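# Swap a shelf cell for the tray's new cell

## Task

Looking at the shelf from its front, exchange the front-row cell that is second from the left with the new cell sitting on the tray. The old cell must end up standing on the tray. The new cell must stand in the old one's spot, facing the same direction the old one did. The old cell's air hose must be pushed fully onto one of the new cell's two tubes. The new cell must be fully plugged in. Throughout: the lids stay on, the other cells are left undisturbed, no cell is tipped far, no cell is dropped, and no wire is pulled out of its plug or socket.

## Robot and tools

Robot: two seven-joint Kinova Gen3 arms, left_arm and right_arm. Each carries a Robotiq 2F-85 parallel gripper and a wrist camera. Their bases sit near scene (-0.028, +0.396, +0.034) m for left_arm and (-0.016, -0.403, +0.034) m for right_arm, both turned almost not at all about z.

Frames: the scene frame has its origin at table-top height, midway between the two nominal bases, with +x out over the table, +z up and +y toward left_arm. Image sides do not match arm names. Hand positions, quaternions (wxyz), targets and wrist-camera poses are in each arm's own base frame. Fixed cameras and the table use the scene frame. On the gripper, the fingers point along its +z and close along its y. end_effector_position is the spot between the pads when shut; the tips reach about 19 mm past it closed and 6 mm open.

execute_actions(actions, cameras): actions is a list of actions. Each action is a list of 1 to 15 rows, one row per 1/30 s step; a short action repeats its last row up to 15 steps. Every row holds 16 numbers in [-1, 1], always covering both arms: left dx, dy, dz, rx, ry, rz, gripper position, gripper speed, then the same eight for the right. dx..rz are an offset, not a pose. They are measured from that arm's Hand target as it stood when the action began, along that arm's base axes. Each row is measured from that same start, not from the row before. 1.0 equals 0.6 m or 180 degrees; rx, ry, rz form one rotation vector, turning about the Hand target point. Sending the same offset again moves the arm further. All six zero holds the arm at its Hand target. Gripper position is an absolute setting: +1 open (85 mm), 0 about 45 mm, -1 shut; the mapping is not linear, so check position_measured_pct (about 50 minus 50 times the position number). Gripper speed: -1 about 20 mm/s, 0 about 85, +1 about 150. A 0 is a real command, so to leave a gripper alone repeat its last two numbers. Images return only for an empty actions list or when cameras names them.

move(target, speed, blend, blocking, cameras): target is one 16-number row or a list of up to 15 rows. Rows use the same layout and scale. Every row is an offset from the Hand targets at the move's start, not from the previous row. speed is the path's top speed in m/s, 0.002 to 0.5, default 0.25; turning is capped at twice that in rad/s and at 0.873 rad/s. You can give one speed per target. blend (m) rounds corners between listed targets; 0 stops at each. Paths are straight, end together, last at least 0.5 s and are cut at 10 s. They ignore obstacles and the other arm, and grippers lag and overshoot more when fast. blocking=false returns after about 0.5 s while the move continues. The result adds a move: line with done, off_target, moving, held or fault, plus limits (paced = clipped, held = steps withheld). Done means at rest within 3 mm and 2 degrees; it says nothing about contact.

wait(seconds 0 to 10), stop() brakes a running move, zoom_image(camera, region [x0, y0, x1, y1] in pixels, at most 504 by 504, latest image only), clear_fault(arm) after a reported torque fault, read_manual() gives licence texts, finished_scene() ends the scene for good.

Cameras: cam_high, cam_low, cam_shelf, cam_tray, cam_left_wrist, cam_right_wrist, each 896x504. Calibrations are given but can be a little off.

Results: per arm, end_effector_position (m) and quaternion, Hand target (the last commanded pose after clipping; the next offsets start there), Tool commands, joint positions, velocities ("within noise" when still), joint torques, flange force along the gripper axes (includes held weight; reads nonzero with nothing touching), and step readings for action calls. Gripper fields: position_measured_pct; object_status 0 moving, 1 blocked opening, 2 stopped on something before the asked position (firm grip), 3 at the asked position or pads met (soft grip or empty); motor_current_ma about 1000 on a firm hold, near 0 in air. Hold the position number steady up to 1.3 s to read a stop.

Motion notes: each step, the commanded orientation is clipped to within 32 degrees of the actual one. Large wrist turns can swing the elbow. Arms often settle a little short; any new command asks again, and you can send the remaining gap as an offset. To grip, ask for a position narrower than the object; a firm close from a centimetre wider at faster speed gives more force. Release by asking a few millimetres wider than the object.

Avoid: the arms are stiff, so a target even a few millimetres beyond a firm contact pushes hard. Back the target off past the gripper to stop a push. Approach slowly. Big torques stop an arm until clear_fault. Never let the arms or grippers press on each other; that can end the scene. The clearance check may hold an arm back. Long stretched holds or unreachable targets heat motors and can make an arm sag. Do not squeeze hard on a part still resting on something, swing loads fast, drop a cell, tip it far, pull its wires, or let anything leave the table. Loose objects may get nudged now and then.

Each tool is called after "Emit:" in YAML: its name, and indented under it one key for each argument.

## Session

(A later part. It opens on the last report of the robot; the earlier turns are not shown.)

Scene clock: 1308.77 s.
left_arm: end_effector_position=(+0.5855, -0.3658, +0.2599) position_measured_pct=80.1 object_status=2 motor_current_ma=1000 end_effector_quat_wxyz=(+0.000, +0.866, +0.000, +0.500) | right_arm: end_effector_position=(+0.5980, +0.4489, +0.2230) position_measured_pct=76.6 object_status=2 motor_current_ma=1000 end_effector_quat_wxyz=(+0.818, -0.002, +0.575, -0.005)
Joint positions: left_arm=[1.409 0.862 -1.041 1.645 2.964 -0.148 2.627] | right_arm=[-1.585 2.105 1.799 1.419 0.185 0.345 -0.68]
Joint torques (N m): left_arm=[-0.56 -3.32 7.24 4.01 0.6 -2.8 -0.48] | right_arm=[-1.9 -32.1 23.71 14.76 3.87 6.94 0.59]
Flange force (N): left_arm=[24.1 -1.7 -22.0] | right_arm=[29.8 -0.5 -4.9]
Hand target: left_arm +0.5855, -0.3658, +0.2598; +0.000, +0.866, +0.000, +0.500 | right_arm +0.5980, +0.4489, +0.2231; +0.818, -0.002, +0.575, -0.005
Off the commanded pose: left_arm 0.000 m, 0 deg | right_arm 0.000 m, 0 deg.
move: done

Emit:
execute_actions:
  actions: []
  cameras: ["cam_shelf","cam_high","cam_left_wrist"]

Emit:
zoom_image:
  camera: "cam_shelf"
  region: [500, 180, 570, 250]

Emit:
zoom_image:
  camera: "cam_high"
  region: [415, 210, 465, 238]

Emit:
zoom_image:
  camera: "cam_left_wrist"
  region: [320, 440, 530, 504]

Emit:
zoom_image:
  camera: "cam_shelf"
  region: [660, 180, 730, 250]

Scene clock: 1311.83 s.
left_arm: end_effector_position=(+0.5855, -0.3658, +0.2598) position_measured_pct=80.1 object_status=2 motor_current_ma=1000 end_effector_quat_wxyz=(+0.000, +0.866, +0.000, +0.500) | right_arm: end_effector_position=(+0.5980, +0.4489, +0.2231) position_measured_pct=76.6 object_status=2 motor_current_ma=1000 end_effector_quat_wxyz=(+0.818, -0.002, +0.575, -0.005)
Joint positions: left_arm=[1.409 0.862 -1.041 1.645 2.964 -0.148 2.627] | right_arm=[-1.585 2.105 1.799 1.419 0.185 0.345 -0.68]
Joint velocities: within noise
Joint torques (N m): left_arm=[-0.8 -3.35 7.12 4.03 0.62 -2.79 -0.47] | right_arm=[-1.85 -31.99 23.65 14.82 3.88 6.94 0.56]
Flange force (N): left_arm=[23.9 -1.4 -22.4] | right_arm=[29.7 -0.1 -4.8]
Hand target: left_arm +0.5855, -0.3658, +0.2598; +0.000, +0.866, +0.000, +0.500 | right_arm +0.5980, +0.4489, +0.2231; +0.818, -0.002, +0.575, -0.005
Tool commands: left_gripper/position=-0.9 left_gripper/speed=-0.6 right_gripper/position=-0.9 right_gripper/speed=+0.1
Off the commanded pose: left_arm 0.000 m, 0 deg | right_arm 0.000 m, 0 deg.
camera_calibration:
cam_left_wrist: T_world_to_cam=[[0.00195831, -0.999277, 0.0379608, -0.38306], [-0.508871, -0.0336741, -0.860184, 0.565997], [0.860841, -0.0176326, -0.508569, -0.234365], [0, 0, 0, 1]] pos_world=[0.49052, -0.367856, 0.382212]
Images, in order (width x height): cam_high 896x504, cam_shelf 896x504, cam_left_wrist 896x504.

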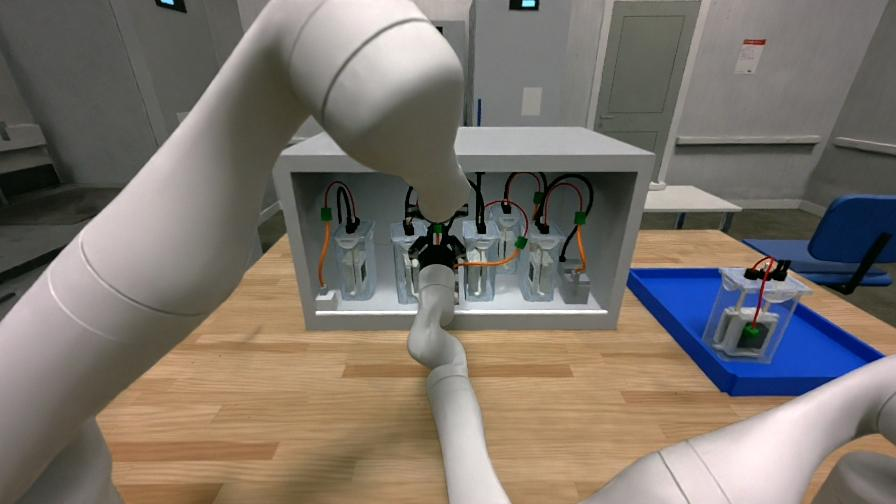

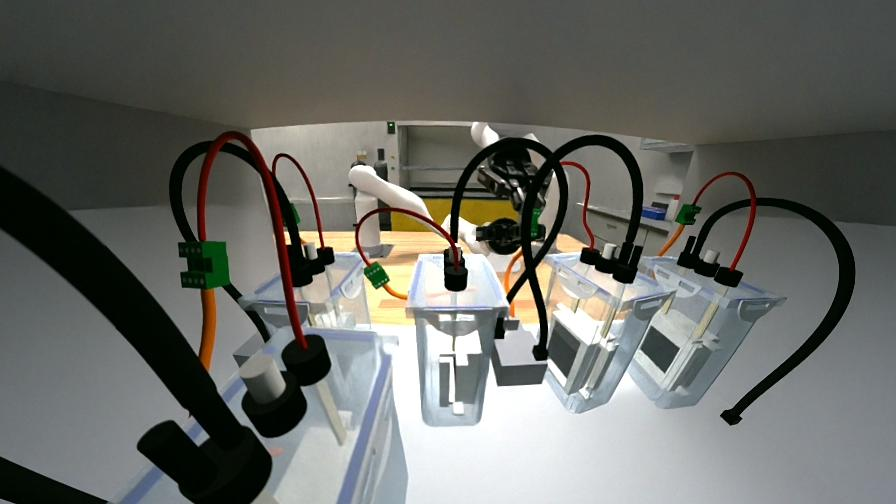

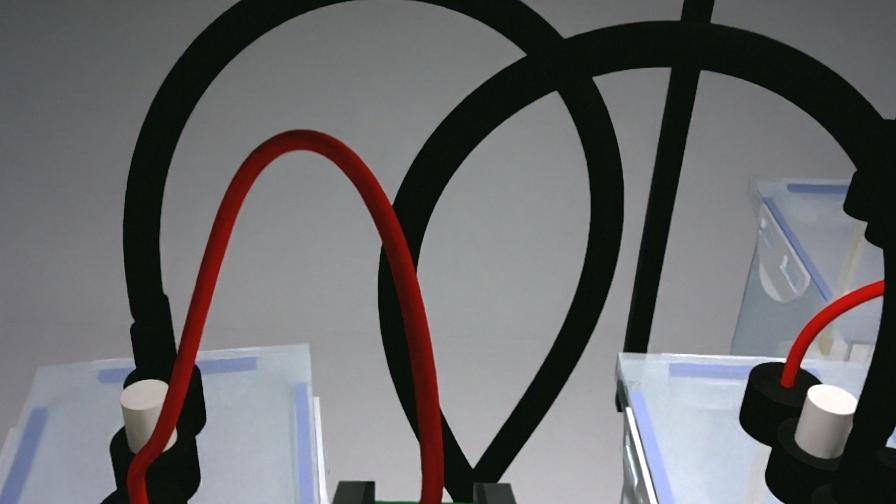

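Scaled by 7.200 from the camera's 896x504 image, which has a finer 1280x720 frame.

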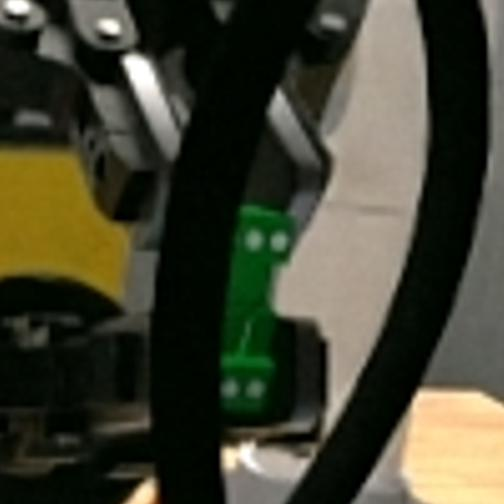

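Scaled by 10.080 from the camera's 896x504 image, which has a finer 1280x720 frame.

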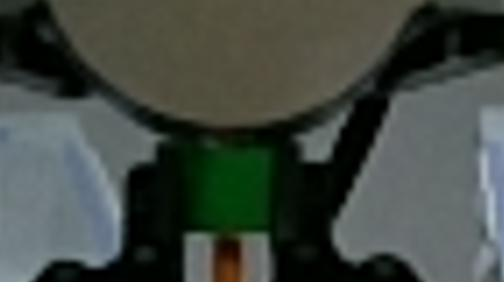

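Scaled by 2.400 from the camera's 896x504 image, which has a finer 1280x720 frame.

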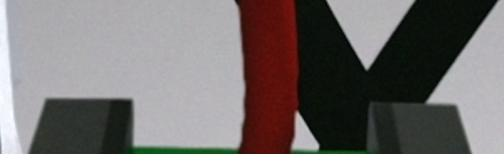

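Scaled by 7.200 from the camera's 896x504 image, which has a finer 1280x720 frame.

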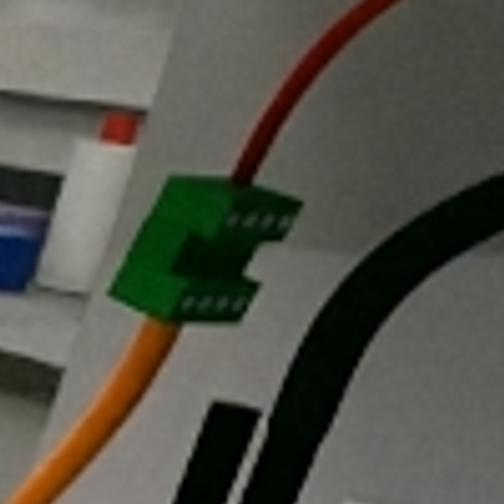

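Emit:
zoom_image:
  camera: "cam_shelf"
  region: [170, 225, 240, 295]

Emit:
zoom_image:
  camera: "cam_shelf"
  region: [350, 250, 400, 300]

Emit:
zoom_image:
  camera: "cam_shelf"
  region: [520, 200, 560, 240]

Scaled by 7.200 from the camera's 896x504 image, which has a finer 1280x720 frame.

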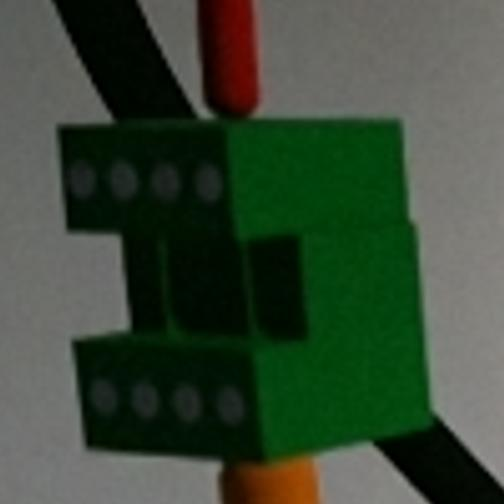

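Scaled by 10.080 from the camera's 896x504 image, which has a finer 1280x720 frame.

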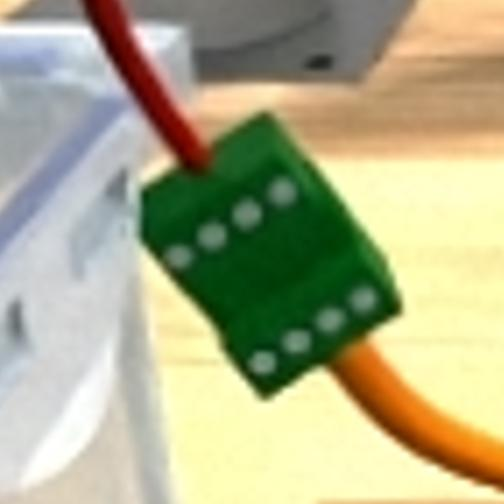

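Scaled by 12.600 from the camera's 896x504 image, which has a finer 1280x720 frame.

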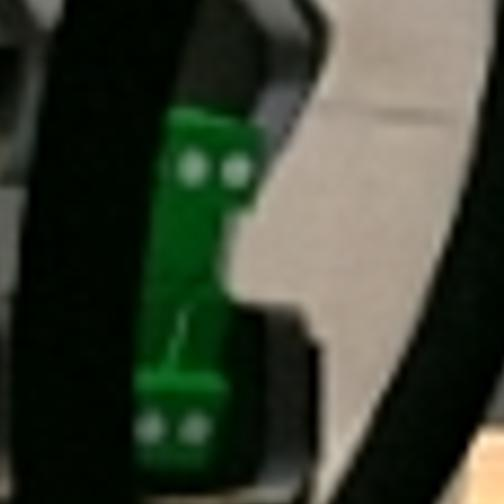

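Emit:
move:
  target: [0,0,0.006,0,0,0,-0.9,-0.6,0,0,0,0,0,0,-0.9,0.1]
  speed: 0.02

Scene clock: 1328.33 s.
left_arm: end_effector_position=(+0.5854, -0.3658, +0.2633) position_measured_pct=80.1 object_status=2 motor_current_ma=1000 end_effector_quat_wxyz=(+0.000, +0.866, +0.000, +0.500) | right_arm: end_effector_position=(+0.5979, +0.4489, +0.2233) position_measured_pct=76.6 object_status=2 motor_current_ma=1000 end_effector_quat_wxyz=(+0.818, -0.002, +0.575, -0.005)
Joint positions: left_arm=[1.409 0.855 -1.041 1.641 2.962 -0.156 2.623] | right_arm=[-1.585 2.105 1.799 1.419 0.185 0.345 -0.68]
Joint torques (N m): left_arm=[-1.32 -11.21 -0.08 -1.35 0.1 -0.99 -0.42] | right_arm=[-0.19 -24.78 14.66 10.62 2.27 4.03 0.37]
Flange force (N): left_arm=[9.6 0.3 -12.8] | right_arm=[13.9 2.0 -0.9]
Hand target: left_arm +0.5855, -0.3658, +0.2634; +0.000, +0.866, +0.000, +0.500 | right_arm +0.5980, +0.4489, +0.2231; +0.818, -0.002, +0.575, -0.005
Off the commanded pose: left_arm 0.000 m, 0 deg | right_arm 0.000 m, 0 deg.
move: done

Emit:
move:
  target: [0,0,0.0015,0,0,0,-0.9,-0.6,0,0,0,0,0,0,-0.9,0.1]
  speed: 0.02

Emit:
move:
  target: [0.0017,0,0,0,0,0,-0.9,-0.6,0,0,0,0,0,0,-0.9,0.1]
  speed: 0.02

Emit:
move:
  target: [0.0017,0,0,0,0,0,-0.9,-0.6,0,0,0,0,0,0,-0.9,0.1]
  speed: 0.02

Scene clock: 1331.30 s.
left_arm: end_effector_position=(+0.5855, -0.3658, +0.2643) position_measured_pct=80.1 object_status=2 motor_current_ma=1000 end_effector_quat_wxyz=(+0.000, +0.866, +0.000, +0.500) | right_arm: end_effector_position=(+0.5980, +0.4489, +0.2230) position_measured_pct=76.6 object_status=2 motor_current_ma=1000 end_effector_quat_wxyz=(+0.818, -0.002, +0.575, -0.005)
Joint positions: left_arm=[1.409 0.853 -1.041 1.641 2.961 -0.157 2.622] | right_arm=[-1.585 2.105 1.799 1.419 0.185 0.345 -0.68]
Joint torques (N m): left_arm=[-1.83 -13.99 -2.85 -3.08 -0.08 -0.51 -0.42] | right_arm=[0.61 -22.21 11.36 9.28 1.61 3.08 0.32]
Flange force (N): left_arm=[4.3 1.2 -9.5] | right_arm=[8.2 3.0 0.4]
Hand target: left_arm +0.5855, -0.3658, +0.2643; +0.000, +0.866, +0.000, +0.500 | right_arm +0.5980, +0.4489, +0.2230; +0.818, -0.002, +0.575, -0.005
Off the commanded pose: left_arm 0.000 m, 0 deg | right_arm 0.000 m, 0 deg.
move: done

Scene clock: 1332.00 s.
left_arm: end_effector_position=(+0.5865, -0.3658, +0.2643) position_measured_pct=80.1 object_status=2 motor_current_ma=1000 end_effector_quat_wxyz=(+0.000, +0.866, +0.000, +0.500) | right_arm: end_effector_position=(+0.5980, +0.4489, +0.2230) position_measured_pct=76.6 object_status=2 motor_current_ma=1000 end_effector_quat_wxyz=(+0.818, -0.002, +0.575, -0.005)
Joint positions: left_arm=[1.405 0.853 -1.039 1.638 2.961 -0.158 2.621] | right_arm=[-1.585 2.105 1.799 1.419 0.185 0.345 -0.68]
Joint torques (N m): left_arm=[-2.48 -14.32 -3.54 -3.85 -0.16 -0.09 -0.41] | right_arm=[-0.71 -21.96 11.62 8.91 1.72 3.12 0.29]
Flange force (N): left_arm=[2.7 1.1 -11.3] | right_arm=[8.3 2.5 2.9]
Hand target: left_arm +0.5865, -0.3658, +0.2643; +0.000, +0.866, +0.000, +0.500 | right_arm +0.5980, +0.4489, +0.2230; +0.818, -0.002, +0.575, -0.005
Off the commanded pose: left_arm 0.000 m, 0 deg | right_arm 0.000 m, 0 deg.
move: done

Scene clock: 1332.70 s.
left_arm: end_effector_position=(+0.5875, -0.3658, +0.2643) position_measured_pct=80.1 object_status=2 motor_current_ma=1000 end_effector_quat_wxyz=(+0.000, +0.866, +0.000, +0.500) | right_arm: end_effector_position=(+0.5980, +0.4489, +0.2230) position_measured_pct=76.6 object_status=2 motor_current_ma=1000 end_effector_quat_wxyz=(+0.818, -0.002, +0.575, -0.005)
Joint positions: left_arm=[1.402 0.853 -1.037 1.636 2.961 -0.158 2.621] | right_arm=[-1.585 2.105 1.799 1.419 0.185 0.345 -0.68]
Joint torques (N m): left_arm=[-2.33 -14.87 -4.05 -4.39 -0.21 0.03 -0.36] | right_arm=[-0.77 -21.48 11.1 8.56 1.63 2.87 0.31]
Flange force (N): left_arm=[1.8 0.6 -10.3] | right_arm=[7.4 2.6 3.4]
Hand target: left_arm +0.5875, -0.3658, +0.2643; +0.000, +0.866, +0.000, +0.500 | right_arm +0.5980, +0.4489, +0.2230; +0.818, -0.002, +0.575, -0.005
Off the commanded pose: left_arm 0.000 m, 0 deg | right_arm 0.000 m, 0 deg.
move: done

Emit:
move:
  target: [0.0017,0,0,0,0,0,-0.9,-0.6,0,0,0,0,0,0,-0.9,0.1]
  speed: 0.02

Emit:
move:
  target: [0.0017,0,0,0,0,0,-0.9,-0.6,0,0,0,0,0,0,-0.9,0.1]
  speed: 0.02

Scene clock: 1336.03 s.
left_arm: end_effector_position=(+0.5885, -0.3658, +0.2643) position_measured_pct=80.1 object_status=2 motor_current_ma=1000 end_effector_quat_wxyz=(+0.000, +0.866, +0.000, +0.500) | right_arm: end_effector_position=(+0.5980, +0.4489, +0.2230) position_measured_pct=76.6 object_status=2 motor_current_ma=1000 end_effector_quat_wxyz=(+0.818, -0.002, +0.575, -0.005)
Joint positions: left_arm=[1.399 0.854 -1.035 1.633 2.961 -0.158 2.62] | right_arm=[-1.585 2.105 1.799 1.419 0.185 0.345 -0.68]
Joint torques (N m): left_arm=[-2.52 -15.52 -4.42 -4.67 -0.22 0.23 -0.33] | right_arm=[-0.76 -20.97 10.54 8.29 1.52 2.69 0.31]
Flange force (N): left_arm=[0.7 1.3 -10.1] | right_arm=[6.4 2.8 3.9]
Hand target: left_arm +0.5885, -0.3658, +0.2643; +0.000, +0.866, +0.000, +0.500 | right_arm +0.5980, +0.4489, +0.2230; +0.818, -0.002, +0.575, -0.005
Off the commanded pose: left_arm 0.000 m, 0 deg | right_arm 0.000 m, 0 deg.
move: done

Scene clock: 1336.73 s.
left_arm: end_effector_position=(+0.5895, -0.3658, +0.2643) position_measured_pct=80.1 object_status=2 motor_current_ma=1000 end_effector_quat_wxyz=(+0.000, +0.866, +0.000, +0.500) | right_arm: end_effector_position=(+0.5980, +0.4489, +0.2230) position_measured_pct=76.6 object_status=2 motor_current_ma=1000 end_effector_quat_wxyz=(+0.818, -0.002, +0.575, -0.005)
Joint positions: left_arm=[1.396 0.854 -1.033 1.631 2.96 -0.158 2.619] | right_arm=[-1.585 2.105 1.799 1.419 0.185 0.345 -0.68]
Joint torques (N m): left_arm=[-2.15 -16.97 -5.58 -6.4 -0.28 1 -0.28] | right_arm=[-1.41 -19.75 9.44 6.98 1.31 1.98 0.26]
Flange force (N): left_arm=[-2.0 0.4 -8.9] | right_arm=[3.8 2.1 5.2]
Hand target: left_arm +0.5895, -0.3658, +0.2643; +0.000, +0.866, +0.000, +0.500 | right_arm +0.5980, +0.4489, +0.2230; +0.818, -0.002, +0.575, -0.005
Off the commanded pose: left_arm 0.000 m, 0 deg | right_arm 0.000 m, 0 deg.
move: done

Emit:
move:
  target: [0,0,-0.002,0,0,0,-0.9,-0.6,0,0,0,0,0,0,-0.9,0.1]
  speed: 0.01

Emit:
move:
  target: [0,0,-0.002,0,0,0,-0.9,-0.6,0,0,0,0,0,0,-0.9,0.1]
  speed: 0.01

Scene clock: 1340.03 s.
left_arm: end_effector_position=(+0.5895, -0.3658, +0.2631) position_measured_pct=80.1 object_status=2 motor_current_ma=1000 end_effector_quat_wxyz=(+0.000, +0.866, +0.000, +0.500) | right_arm: end_effector_position=(+0.5980, +0.4489, +0.2230) position_measured_pct=76.6 object_status=2 motor_current_ma=1000 end_effector_quat_wxyz=(+0.818, -0.002, +0.575, -0.005)
Joint positions: left_arm=[1.396 0.856 -1.033 1.632 2.961 -0.156 2.62] | right_arm=[-1.585 2.105 1.799 1.419 0.185 0.345 -0.68]
Joint torques (N m): left_arm=[-2.21 -13.33 -2.39 -4 -0.05 0.11 -0.33] | right_arm=[-2.47 -23.21 13.71 9.07 2.05 3.49 0.3]
Flange force (N): left_arm=[3.8 -0.7 -14.0] | right_arm=[11.6 1.2 4.2]
Hand target: left_arm +0.5895, -0.3658, +0.2631; +0.000, +0.866, +0.000, +0.500 | right_arm +0.5980, +0.4489, +0.2230; +0.818, -0.002, +0.575, -0.005
Off the commanded pose: left_arm 0.000 m, 0 deg | right_arm 0.000 m, 0 deg.
move: done

Scene clock: 1340.73 s.
left_arm: end_effector_position=(+0.5896, -0.3658, +0.2620) position_measured_pct=80.1 object_status=2 motor_current_ma=1000 end_effector_quat_wxyz=(+0.000, +0.866, +0.000, +0.500) | right_arm: end_effector_position=(+0.5980, +0.4489, +0.2230) position_measured_pct=76.6 object_status=2 motor_current_ma=1000 end_effector_quat_wxyz=(+0.818, -0.002, +0.575, -0.005)
Joint positions: left_arm=[1.396 0.859 -1.033 1.633 2.962 -0.153 2.622] | right_arm=[-1.585 2.105 1.799 1.419 0.185 0.345 -0.68]
Joint torques (N m): left_arm=[-2.45 -10.49 -0.09 -2.17 0.23 -0.45 -0.35] | right_arm=[-3.27 -25.77 16.97 10.72 2.58 4.63 0.32]
Flange force (N): left_arm=[8.6 -1.1 -18.4] | right_arm=[17.5 0.8 3.6]
Hand target: left_arm +0.5895, -0.3658, +0.2619; +0.000, +0.866, +0.000, +0.500 | right_arm +0.5980, +0.4489, +0.2231; +0.818, -0.002, +0.575, -0.005
Off the commanded pose: left_arm 0.000 m, 0 deg | right_arm 0.000 m, 0 deg.
move: done

Emit:
execute_actions:
  actions: []
  cameras: ["cam_low","cam_right_wrist","cam_shelf","cam_high"]

Emit:
zoom_image:
  camera: "cam_shelf"
  region: [515, 195, 565, 245]

Emit:
zoom_image:
  camera: "cam_high"
  region: [420, 210, 460, 238]

Scene clock: 1343.07 s.
left_arm: end_effector_position=(+0.5895, -0.3658, +0.2619) position_measured_pct=80.1 object_status=2 motor_current_ma=1000 end_effector_quat_wxyz=(+0.000, +0.866, +0.000, +0.500) | right_arm: end_effector_position=(+0.5980, +0.4489, +0.2230) position_measured_pct=76.6 object_status=2 motor_current_ma=1000 end_effector_quat_wxyz=(+0.818, -0.002, +0.575, -0.005)
Joint positions: left_arm=[1.396 0.859 -1.033 1.633 2.962 -0.153 2.622] | right_arm=[-1.585 2.105 1.799 1.419 0.185 0.345 -0.68]
Joint velocities: within noise
Joint torques (N m): left_arm=[-2.35 -10.56 -0.06 -2.04 0.2 -0.48 -0.28] | right_arm=[-3.26 -25.83 17.02 10.72 2.6 4.66 0.32]
Flange force (N): left_arm=[8.8 -0.9 -17.9] | right_arm=[17.5 0.7 3.5]
Hand target: left_arm +0.5895, -0.3658, +0.2619; +0.000, +0.866, +0.000, +0.500 | right_arm +0.5980, +0.4489, +0.2230; +0.818, -0.002, +0.575, -0.005
Tool commands: left_gripper/position=-0.9 left_gripper/speed=-0.6 right_gripper/position=-0.9 right_gripper/speed=+0.1
Off the commanded pose: left_arm 0.000 m, 0 deg | right_arm 0.000 m, 0 deg.
camera_calibration:
cam_right_wrist: T_world_to_cam=[[-0.00815313, 0.999806, -0.0179251, -0.443303], [-0.332625, 0.0141933, 0.942952, 0.0376713], [0.943024, 0.0136504, 0.332445, -0.495522], [0, 0, 0, 1]] pos_world=[0.476205, 0.449447, 0.121265]
Images, in order (width x height): cam_high 896x504, cam_low 896x504, cam_shelf 896x504, cam_right_wrist 896x504.

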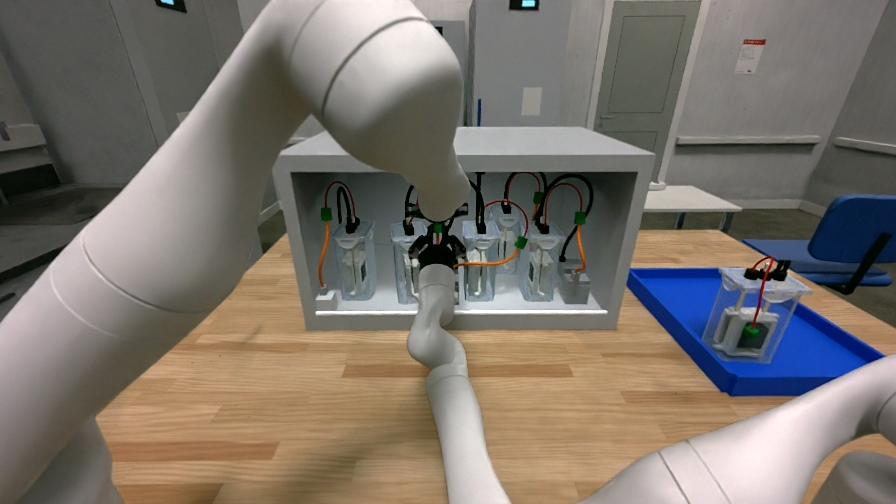

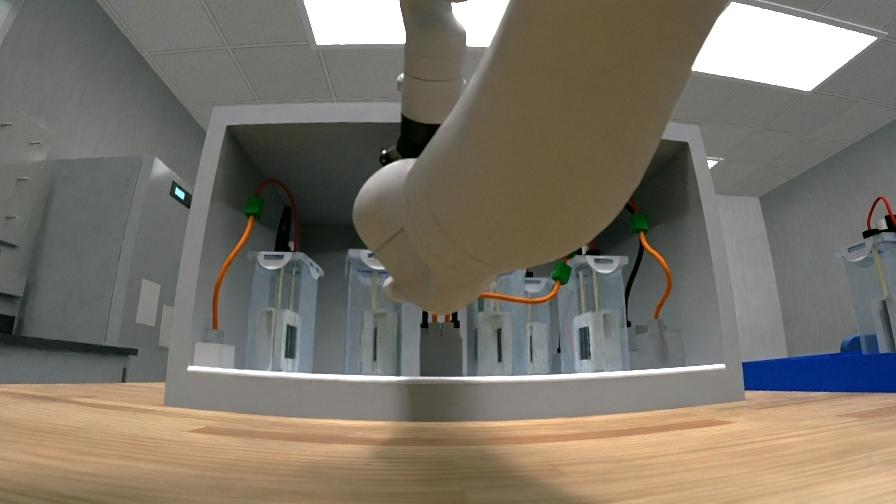

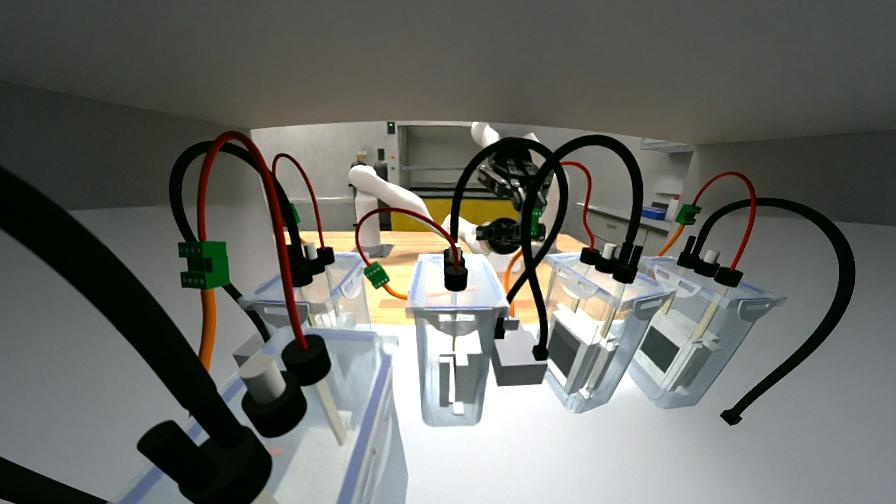

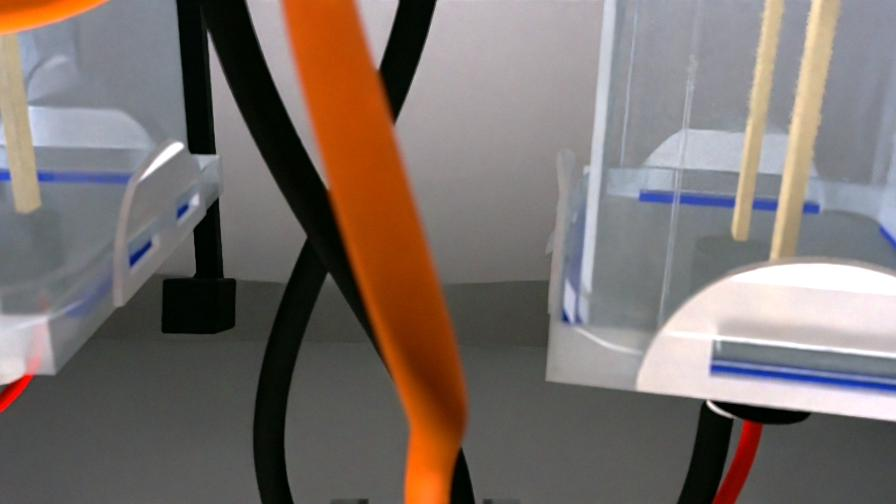

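Scaled by 10.080 from the camera's 896x504 image, which has a finer 1280x720 frame.

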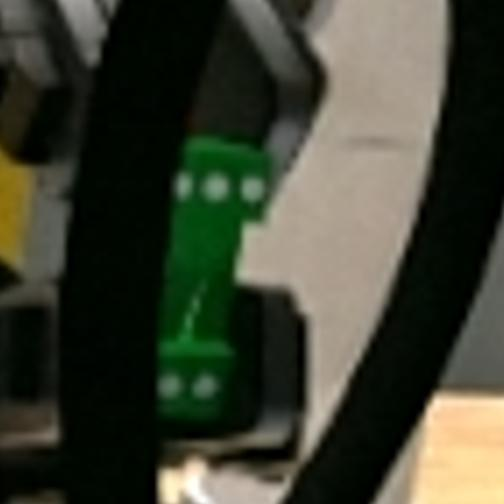

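Scaled by 12.600 from the camera's 896x504 image, which has a finer 1280x720 frame.

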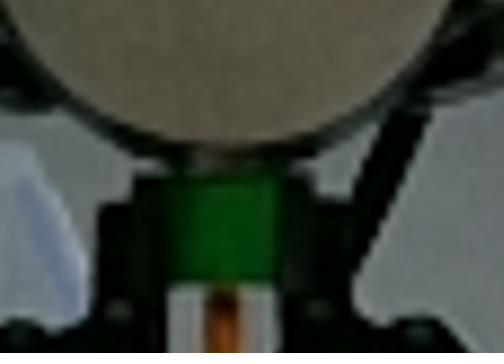

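Emit:
move:
  target:
    - [0,0,0.0045,0,0,0,-0.9,-0.6,0,0,0,0,0,0,-0.9,0.1]
    - [-0.0067,0,0.0045,0,0,0,-0.9,-0.6,0,0,0,0,0,0,-0.9,0.1]
  speed: 0.03

Emit:
move:
  target: [-0.0015,0,0,0,0,0,-0.9,-0.6,0,0,0,0,0,0,-0.9,0.1]
  speed: 0.02

Emit:
move:
  target: [-0.0015,0,0,0,0,0,-0.9,-0.6,0,0,0,0,0,0,-0.9,0.1]
  speed: 0.02

Emit:
move:
  target: [-0.0015,0,0,0,0,0,-0.9,-0.6,0,0,0,0,0,0,-0.9,0.1]
  speed: 0.02

Emit:
move:
  target: [-0.0015,0,0,0,0,0,-0.9,-0.6,0,0,0,0,0,0,-0.9,0.1]
  speed: 0.02

Emit:
move:
  target: [-0.0015,0,0,0,0,0,-0.9,-0.6,0,0,0,0,0,0,-0.9,0.1]
  speed: 0.02

Scene clock: 1355.17 s.
left_arm: end_effector_position=(+0.5855, -0.3657, +0.2646) position_measured_pct=80.1 object_status=2 motor_current_ma=1000 end_effector_quat_wxyz=(+0.000, +0.866, +0.000, +0.500) | right_arm: end_effector_position=(+0.5979, +0.4490, +0.2232) position_measured_pct=76.6 object_status=2 motor_current_ma=1000 end_effector_quat_wxyz=(+0.818, -0.002, +0.575, -0.005)
Joint positions: left_arm=[1.408 0.852 -1.041 1.64 2.961 -0.158 2.622] | right_arm=[-1.585 2.105 1.799 1.419 0.185 0.345 -0.68]
Joint torques (N m): left_arm=[0.26 -18.49 -5.26 -7.2 -0.22 1.13 -0.2] | right_arm=[0.5 -18.39 7.04 5.43 0.99 0.72 0.27]
Flange force (N): left_arm=[-2.5 -0.8 -2.4] | right_arm=[-1.0 1.2 1.1]
Hand target: left_arm +0.5855, -0.3658, +0.2646; +0.000, +0.866, +0.000, +0.500 | right_arm +0.5980, +0.4489, +0.2231; +0.818, -0.002, +0.575, -0.005
Off the commanded pose: left_arm 0.000 m, 0 deg | right_arm 0.000 m, 0 deg.
move: done

Scene clock: 1355.87 s.
left_arm: end_effector_position=(+0.5846, -0.3658, +0.2647) position_measured_pct=80.1 object_status=2 motor_current_ma=1000 end_effector_quat_wxyz=(+0.000, +0.866, +0.000, +0.500) | right_arm: end_effector_position=(+0.5980, +0.4489, +0.2231) position_measured_pct=76.6 object_status=2 motor_current_ma=1000 end_effector_quat_wxyz=(+0.818, -0.002, +0.575, -0.005)
Joint positions: left_arm=[1.411 0.852 -1.042 1.642 2.961 -0.158 2.623] | right_arm=[-1.585 2.105 1.799 1.419 0.185 0.345 -0.68]
Joint torques (N m): left_arm=[1.88 -18.37 -4.02 -6.08 -0.12 0.54 -0.2] | right_arm=[3.04 -18.3 5.98 5.55 0.8 0.37 0.29]
Flange force (N): left_arm=[0.1 -0.4 2.0] | right_arm=[-2.8 1.6 -3.8]
Hand target: left_arm +0.5846, -0.3658, +0.2646; +0.000, +0.866, +0.000, +0.500 | right_arm +0.5980, +0.4489, +0.2231; +0.818, -0.002, +0.575, -0.005
Off the commanded pose: left_arm 0.000 m, 0 deg | right_arm 0.000 m, 0 deg.
move: done

Scene clock: 1356.57 s.
left_arm: end_effector_position=(+0.5837, -0.3658, +0.2646) position_measured_pct=80.1 object_status=2 motor_current_ma=1000 end_effector_quat_wxyz=(+0.000, +0.866, +0.000, +0.500) | right_arm: end_effector_position=(+0.5980, +0.4489, +0.2231) position_measured_pct=76.6 object_status=2 motor_current_ma=1000 end_effector_quat_wxyz=(+0.818, -0.002, +0.575, -0.005)
Joint positions: left_arm=[1.414 0.852 -1.044 1.644 2.961 -0.158 2.624] | right_arm=[-1.585 2.105 1.799 1.419 0.185 0.345 -0.68]
Joint torques (N m): left_arm=[2.47 -18.15 -3.48 -5.79 -0.12 0.46 -0.22] | right_arm=[3.46 -18.54 6 5.71 0.8 0.32 0.28]
Flange force (N): left_arm=[1.2 -0.5 2.9] | right_arm=[-2.5 1.8 -4.8]
Hand target: left_arm +0.5837, -0.3658, +0.2646; +0.000, +0.866, +0.000, +0.500 | right_arm +0.5980, +0.4489, +0.2231; +0.818, -0.002, +0.575, -0.005
Off the commanded pose: left_arm 0.000 m, 0 deg | right_arm 0.000 m, 0 deg.
move: done

Scene clock: 1357.27 s.
left_arm: end_effector_position=(+0.5828, -0.3658, +0.2646) position_measured_pct=80.1 object_status=2 motor_current_ma=1000 end_effector_quat_wxyz=(+0.000, +0.866, +0.000, +0.500) | right_arm: end_effector_position=(+0.5980, +0.4489, +0.2231) position_measured_pct=76.6 object_status=2 motor_current_ma=1000 end_effector_quat_wxyz=(+0.818, -0.002, +0.575, -0.005)
Joint positions: left_arm=[1.417 0.852 -1.046 1.646 2.961 -0.157 2.624] | right_arm=[-1.585 2.105 1.799 1.419 0.185 0.345 -0.68]
Joint torques (N m): left_arm=[2.53 -17.82 -3.16 -5.47 -0.08 0.28 -0.22] | right_arm=[3.73 -18.85 6.26 5.9 0.83 0.49 0.29]
Flange force (N): left_arm=[1.8 -0.6 2.9] | right_arm=[-2.2 1.5 -5.6]
Hand target: left_arm +0.5828, -0.3658, +0.2646; +0.000, +0.866, +0.000, +0.500 | right_arm +0.5980, +0.4489, +0.2231; +0.818, -0.002, +0.575, -0.005
Off the commanded pose: left_arm 0.000 m, 0 deg | right_arm 0.000 m, 0 deg.
move: done

Scene clock: 1357.97 s.
left_arm: end_effector_position=(+0.5819, -0.3658, +0.2646) position_measured_pct=80.1 object_status=2 motor_current_ma=1000 end_effector_quat_wxyz=(+0.000, +0.866, +0.000, +0.500) | right_arm: end_effector_position=(+0.5980, +0.4489, +0.2230) position_measured_pct=76.6 object_status=2 motor_current_ma=1000 end_effector_quat_wxyz=(+0.818, -0.002, +0.575, -0.005)
Joint positions: left_arm=[1.419 0.851 -1.047 1.649 2.961 -0.157 2.625] | right_arm=[-1.585 2.105 1.799 1.419 0.185 0.345 -0.68]
Joint torques (N m): left_arm=[2.35 -17.45 -3.09 -5.21 -0.05 0.18 -0.24] | right_arm=[3.41 -19.15 6.68 6.15 0.92 0.63 0.29]
Flange force (N): left_arm=[2.3 -0.5 2.3] | right_arm=[-1.2 1.7 -5.1]
Hand target: left_arm +0.5819, -0.3658, +0.2646; +0.000, +0.866, +0.000, +0.500 | right_arm +0.5980, +0.4489, +0.2231; +0.818, -0.002, +0.575, -0.005
Off the commanded pose: left_arm 0.000 m, 0 deg | right_arm 0.000 m, 0 deg.
move: done

Scene clock: 1358.67 s.
left_arm: end_effector_position=(+0.5810, -0.3658, +0.2646) position_measured_pct=80.1 object_status=2 motor_current_ma=1000 end_effector_quat_wxyz=(+0.000, +0.866, +0.000, +0.500) | right_arm: end_effector_position=(+0.5980, +0.4489, +0.2230) position_measured_pct=76.6 object_status=2 motor_current_ma=1000 end_effector_quat_wxyz=(+0.818, -0.002, +0.575, -0.005)
Joint positions: left_arm=[1.422 0.851 -1.049 1.651 2.961 -0.157 2.626] | right_arm=[-1.585 2.105 1.799 1.419 0.185 0.345 -0.68]
Joint torques (N m): left_arm=[2.2 -17.31 -2.96 -5.13 -0.06 0.23 -0.22] | right_arm=[3.33 -19.32 6.99 6.21 0.96 0.77 0.29]
Flange force (N): left_arm=[2.4 -0.3 1.6] | right_arm=[-1.0 1.3 -5.2]
Hand target: left_arm +0.5810, -0.3658, +0.2646; +0.000, +0.866, +0.000, +0.500 | right_arm +0.5980, +0.4489, +0.2231; +0.818, -0.002, +0.575, -0.005
Off the commanded pose: left_arm 0.000 m, 0 deg | right_arm 0.000 m, 0 deg.
move: done

Emit:
execute_actions:
  actions: []
  cameras: ["cam_shelf","cam_high"]

Emit:
zoom_image:
  camera: "cam_shelf"
  region: [515, 195, 565, 245]

Emit:
zoom_image:
  camera: "cam_high"
  region: [420, 210, 460, 238]

Scene clock: 1361.67 s.
left_arm: end_effector_position=(+0.5810, -0.3658, +0.2646) position_measured_pct=80.1 object_status=2 motor_current_ma=1000 end_effector_quat_wxyz=(+0.000, +0.866, +0.000, +0.500) | right_arm: end_effector_position=(+0.5980, +0.4489, +0.2231) position_measured_pct=76.6 object_status=2 motor_current_ma=1000 end_effector_quat_wxyz=(+0.818, -0.002, +0.575, -0.005)
Joint positions: left_arm=[1.422 0.851 -1.049 1.651 2.961 -0.157 2.626] | right_arm=[-1.585 2.105 1.799 1.419 0.185 0.345 -0.68]
Joint velocities: within noise
Joint torques (N m): left_arm=[2.26 -17.32 -2.89 -5.07 -0.07 0.16 -0.21] | right_arm=[3.33 -19.35 6.93 6.22 0.95 0.75 0.26]
Flange force (N): left_arm=[2.5 -0.4 1.9] | right_arm=[-0.9 1.4 -5.2]
Hand target: left_arm +0.5810, -0.3658, +0.2646; +0.000, +0.866, +0.000, +0.500 | right_arm +0.5980, +0.4489, +0.2231; +0.818, -0.002, +0.575, -0.005
Tool commands: left_gripper/position=-0.9 left_gripper/speed=-0.6 right_gripper/position=-0.9 right_gripper/speed=+0.1
Off the commanded pose: left_arm 0.000 m, 0 deg | right_arm 0.000 m, 0 deg.
Images, in order (width x height): cam_high 896x504, cam_shelf 896x504.

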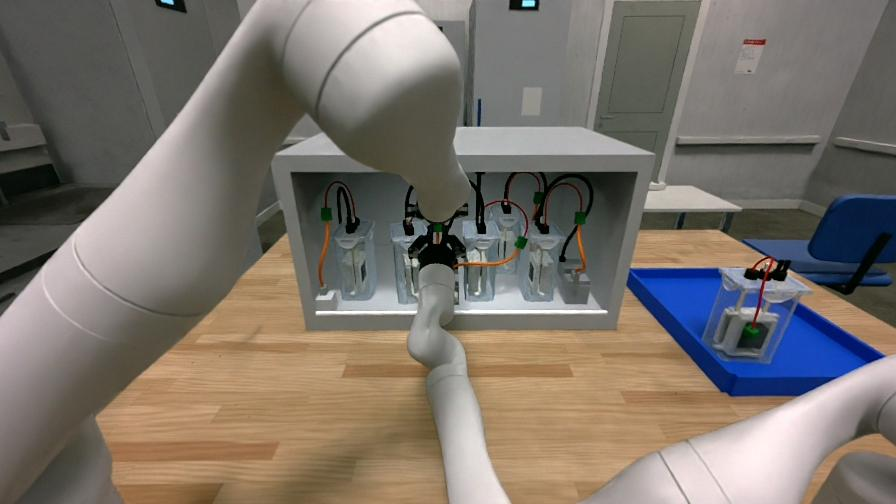

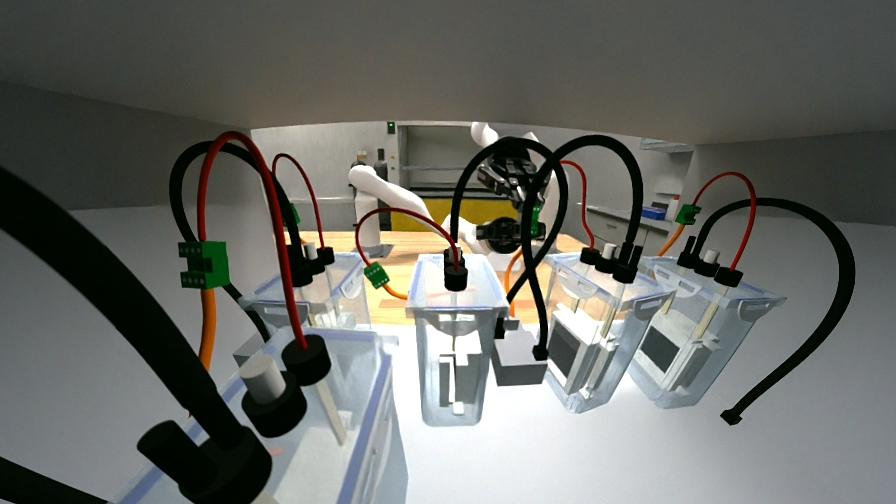

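Scaled by 10.080 from the camera's 896x504 image, which has a finer 1280x720 frame.

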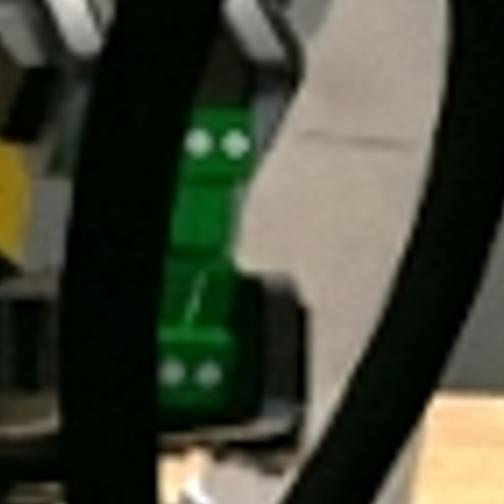

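Scaled by 12.600 from the camera's 896x504 image, which has a finer 1280x720 frame.

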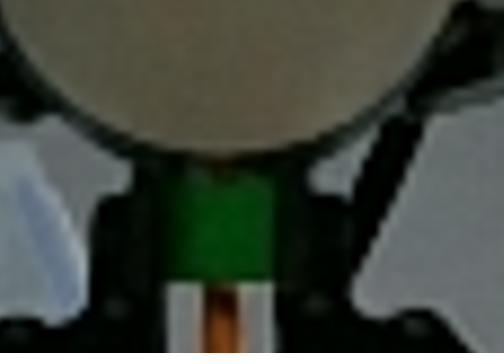

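Emit:
move:
  target: [0,0,0.005,0,0,0,-0.9,-0.6,0,0,0,0,0,0,-0.9,0.1]
  speed: 0.03

Emit:
move:
  target: [0.01417,0,0,0,0,0,-0.9,-0.6,0,0,0,0,0,0,-0.9,0.1]
  speed: 0.03
  cameras: ["cam_shelf","cam_high"]

Emit:
zoom_image:
  camera: "cam_shelf"
  region: [515, 195, 565, 245]

Emit:
zoom_image:
  camera: "cam_high"
  region: [420, 210, 460, 238]

Scene clock: 1371.27 s.
left_arm: end_effector_position=(+0.5810, -0.3658, +0.2676) position_measured_pct=80.1 object_status=2 motor_current_ma=1000 end_effector_quat_wxyz=(+0.000, +0.866, +0.000, +0.500) | right_arm: end_effector_position=(+0.5980, +0.4489, +0.2231) position_measured_pct=76.6 object_status=2 motor_current_ma=1000 end_effector_quat_wxyz=(+0.818, -0.002, +0.575, -0.005)
Joint positions: left_arm=[1.422 0.845 -1.049 1.648 2.96 -0.163 2.622] | right_arm=[-1.585 2.105 1.799 1.419 0.185 0.345 -0.68]
Joint torques (N m): left_arm=[-2.39 -17.9 -6.75 -7 -0.42 1.07 -0.3] | right_arm=[-0.7 -18.62 7.81 6.62 1.03 1.61 0.24]
Flange force (N): left_arm=[-4.3 0.8 -7.2] | right_arm=[1.3 3.0 5.5]
Hand target: left_arm +0.5810, -0.3658, +0.2676; +0.000, +0.866, +0.000, +0.500 | right_arm +0.5980, +0.4489, +0.2231; +0.818, -0.002, +0.575, -0.005
Off the commanded pose: left_arm 0.000 m, 0 deg | right_arm 0.000 m, 0 deg.
move: done

Scene clock: 1371.97 s.
left_arm: end_effector_position=(+0.5895, -0.3658, +0.2676) position_measured_pct=80.1 object_status=2 motor_current_ma=1000 end_effector_quat_wxyz=(+0.000, +0.866, +0.000, +0.500) | right_arm: end_effector_position=(+0.5980, +0.4489, +0.2231) position_measured_pct=76.6 object_status=2 motor_current_ma=1000 end_effector_quat_wxyz=(+0.818, -0.002, +0.575, -0.005)
Joint positions: left_arm=[1.396 0.847 -1.033 1.627 2.958 -0.165 2.616] | right_arm=[-1.585 2.105 1.799 1.419 0.185 0.345 -0.68]
Joint torques (N m): left_arm=[-2.37 -18.18 -6.69 -7.13 -0.41 1.06 -0.3] | right_arm=[-0.75 -18.62 7.8 6.56 1.04 1.62 0.24]
Flange force (N): left_arm=[-4.5 0.6 -7.2] | right_arm=[1.3 2.9 5.6]
Hand target: left_arm +0.5895, -0.3658, +0.2676; +0.000, +0.866, +0.000, +0.500 | right_arm +0.5980, +0.4489, +0.2231; +0.818, -0.002, +0.575, -0.005
Off the commanded pose: left_arm 0.000 m, 0 deg | right_arm 0.000 m, 0 deg.
move: done
Images, in order (width x height): cam_high 896x504, cam_shelf 896x504.

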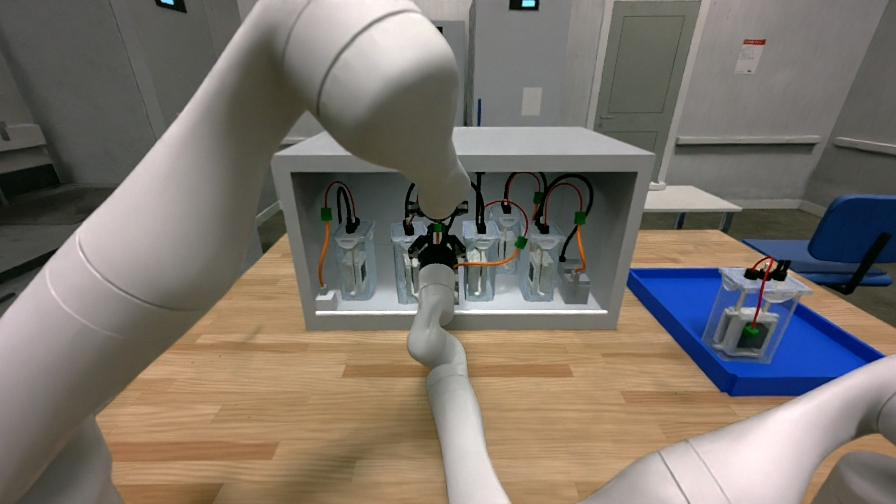

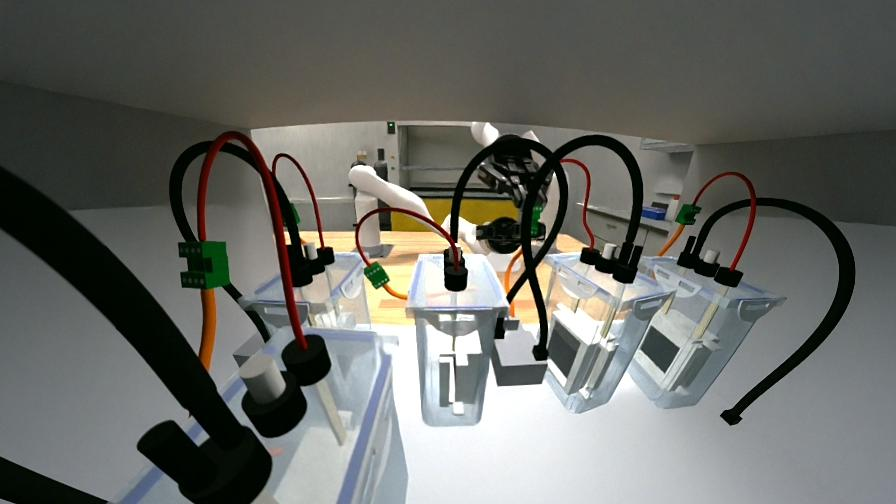

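Scaled by 10.080 from the camera's 896x504 image, which has a finer 1280x720 frame.

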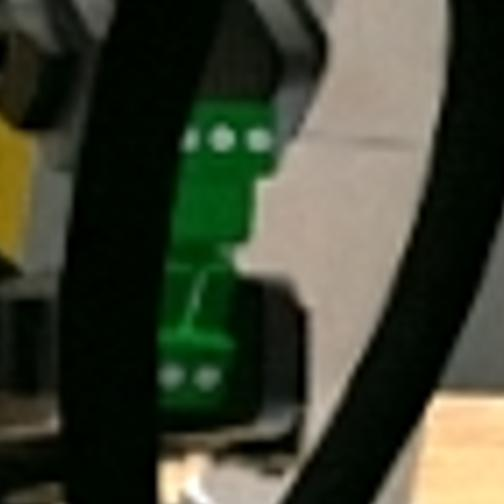

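Scaled by 12.600 from the camera's 896x504 image, which has a finer 1280x720 frame.

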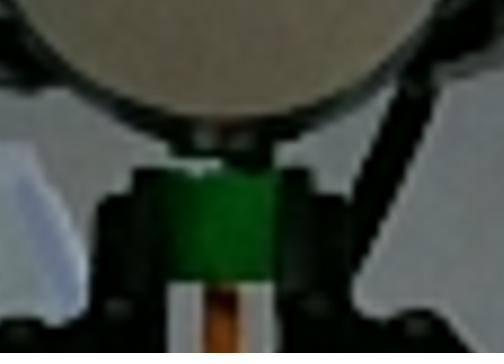

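Emit:
move:
  target: [0,0,-0.0047,0,0,0,-0.9,-0.6,0,0,0,0,0,0,-0.9,0.1]
  speed: 0.02

Emit:
move:
  target: [0,0,-0.0017,0,0,0,-0.9,-0.6,0,0,0,0,0,0,-0.9,0.1]
  speed: 0.02

Emit:
move:
  target: [-0.00167,0,0,0,0,0,-0.9,-0.6,0,0,0,0,0,0,-0.9,0.1]
  speed: 0.02

Emit:
move:
  target: [-0.00167,0,0,0,0,0,-0.9,-0.6,0,0,0,0,0,0,-0.9,0.1]
  speed: 0.02

Emit:
move:
  target: [-0.00167,0,0,0,0,0,-0.9,-0.6,0,0,0,0,0,0,-0.9,0.1]
  speed: 0.02

Scene clock: 1384.53 s.
left_arm: end_effector_position=(+0.5895, -0.3658, +0.2648) position_measured_pct=80.1 object_status=2 motor_current_ma=1000 end_effector_quat_wxyz=(+0.000, +0.866, +0.000, +0.500) | right_arm: end_effector_position=(+0.5980, +0.4489, +0.2231) position_measured_pct=76.6 object_status=2 motor_current_ma=1000 end_effector_quat_wxyz=(+0.818, -0.002, +0.575, -0.005)
Joint positions: left_arm=[1.396 0.853 -1.033 1.63 2.96 -0.159 2.619] | right_arm=[-1.585 2.105 1.799 1.419 0.185 0.345 -0.68]
Joint torques (N m): left_arm=[-2.56 -17.56 -6.32 -6.37 -0.44 0.82 -0.32] | right_arm=[-0.54 -19.24 8.34 7.16 1.14 1.91 0.23]
Flange force (N): left_arm=[-3.2 1.2 -7.8] | right_arm=[2.7 3.2 5.1]
Hand target: left_arm +0.5895, -0.3658, +0.2648; +0.000, +0.866, +0.000, +0.500 | right_arm +0.5980, +0.4489, +0.2231; +0.818, -0.002, +0.575, -0.005
Off the commanded pose: left_arm 0.000 m, 0 deg | right_arm 0.000 m, 0 deg.
move: done

Scene clock: 1385.23 s.
left_arm: end_effector_position=(+0.5895, -0.3658, +0.2638) position_measured_pct=80.1 object_status=2 motor_current_ma=1000 end_effector_quat_wxyz=(+0.000, +0.866, +0.000, +0.500) | right_arm: end_effector_position=(+0.5980, +0.4489, +0.2230) position_measured_pct=76.6 object_status=2 motor_current_ma=1000 end_effector_quat_wxyz=(+0.818, -0.002, +0.575, -0.005)
Joint positions: left_arm=[1.396 0.855 -1.033 1.631 2.961 -0.157 2.62] | right_arm=[-1.585 2.105 1.799 1.419 0.185 0.345 -0.68]
Joint torques (N m): left_arm=[-2.29 -14.97 -3.82 -4.38 -0.22 0.1 -0.39] | right_arm=[-0.76 -21.51 11.21 8.6 1.6 2.86 0.31]
Flange force (N): left_arm=[1.6 0.9 -10.6] | right_arm=[7.5 2.7 3.3]
Hand target: left_arm +0.5895, -0.3658, +0.2638; +0.000, +0.866, +0.000, +0.500 | right_arm +0.5980, +0.4489, +0.2231; +0.818, -0.002, +0.575, -0.005
Off the commanded pose: left_arm 0.000 m, 0 deg | right_arm 0.000 m, 0 deg.
move: done

Scene clock: 1385.93 s.
left_arm: end_effector_position=(+0.5885, -0.3658, +0.2638) position_measured_pct=80.1 object_status=2 motor_current_ma=1000 end_effector_quat_wxyz=(+0.000, +0.866, +0.000, +0.500) | right_arm: end_effector_position=(+0.5980, +0.4489, +0.2230) position_measured_pct=76.6 object_status=2 motor_current_ma=1000 end_effector_quat_wxyz=(+0.818, -0.002, +0.575, -0.005)
Joint positions: left_arm=[1.399 0.855 -1.035 1.634 2.961 -0.157 2.62] | right_arm=[-1.585 2.105 1.799 1.419 0.185 0.345 -0.68]
Joint torques (N m): left_arm=[-1.26 -14.8 -3.04 -3.84 -0.1 -0.18 -0.32] | right_arm=[0.43 -21.74 10.9 8.65 1.57 2.73 0.29]
Flange force (N): left_arm=[3.3 0.7 -8.2] | right_arm=[7.0 2.5 0.5]
Hand target: left_arm +0.5885, -0.3658, +0.2638; +0.000, +0.866, +0.000, +0.500 | right_arm +0.5980, +0.4489, +0.2231; +0.818, -0.002, +0.575, -0.005
Off the commanded pose: left_arm 0.000 m, 0 deg | right_arm 0.000 m, 0 deg.
move: done

Scene clock: 1386.63 s.
left_arm: end_effector_position=(+0.5875, -0.3658, +0.2638) position_measured_pct=80.1 object_status=2 motor_current_ma=1000 end_effector_quat_wxyz=(+0.000, +0.866, +0.000, +0.500) | right_arm: end_effector_position=(+0.5980, +0.4489, +0.2230) position_measured_pct=76.6 object_status=2 motor_current_ma=1000 end_effector_quat_wxyz=(+0.818, -0.002, +0.575, -0.005)
Joint positions: left_arm=[1.402 0.854 -1.037 1.636 2.961 -0.157 2.621] | right_arm=[-1.585 2.105 1.799 1.419 0.185 0.345 -0.68]
Joint torques (N m): left_arm=[-2.07 -15.66 -4.47 -5.36 -0.25 0.55 -0.32] | right_arm=[-1.32 -20.85 10.62 7.85 1.57 2.51 0.29]
Flange force (N): left_arm=[0.3 0.2 -10.0] | right_arm=[6.2 2.2 4.4]
Hand target: left_arm +0.5875, -0.3658, +0.2638; +0.000, +0.866, +0.000, +0.500 | right_arm +0.5980, +0.4489, +0.2231; +0.818, -0.002, +0.575, -0.005
Off the commanded pose: left_arm 0.000 m, 0 deg | right_arm 0.000 m, 0 deg.
move: done

Scene clock: 1387.33 s.
left_arm: end_effector_position=(+0.5865, -0.3658, +0.2638) position_measured_pct=80.1 object_status=2 motor_current_ma=1000 end_effector_quat_wxyz=(+0.000, +0.866, +0.000, +0.500) | right_arm: end_effector_position=(+0.5980, +0.4489, +0.2231) position_measured_pct=76.6 object_status=2 motor_current_ma=1000 end_effector_quat_wxyz=(+0.818, -0.002, +0.575, -0.005)
Joint positions: left_arm=[1.405 0.854 -1.039 1.639 2.961 -0.156 2.622] | right_arm=[-1.585 2.105 1.799 1.419 0.185 0.345 -0.68]
Joint torques (N m): left_arm=[-1.78 -16.43 -4.96 -6.08 -0.26 0.88 -0.29] | right_arm=[-1.4 -20.27 9.89 7.21 1.45 2.07 0.28]
Flange force (N): left_arm=[-0.9 0.0 -8.9] | right_arm=[4.9 2.0 4.6]
Hand target: left_arm +0.5865, -0.3658, +0.2638; +0.000, +0.866, +0.000, +0.500 | right_arm +0.5980, +0.4489, +0.2231; +0.818, -0.002, +0.575, -0.005
Off the commanded pose: left_arm 0.000 m, 0 deg | right_arm 0.000 m, 0 deg.
move: done


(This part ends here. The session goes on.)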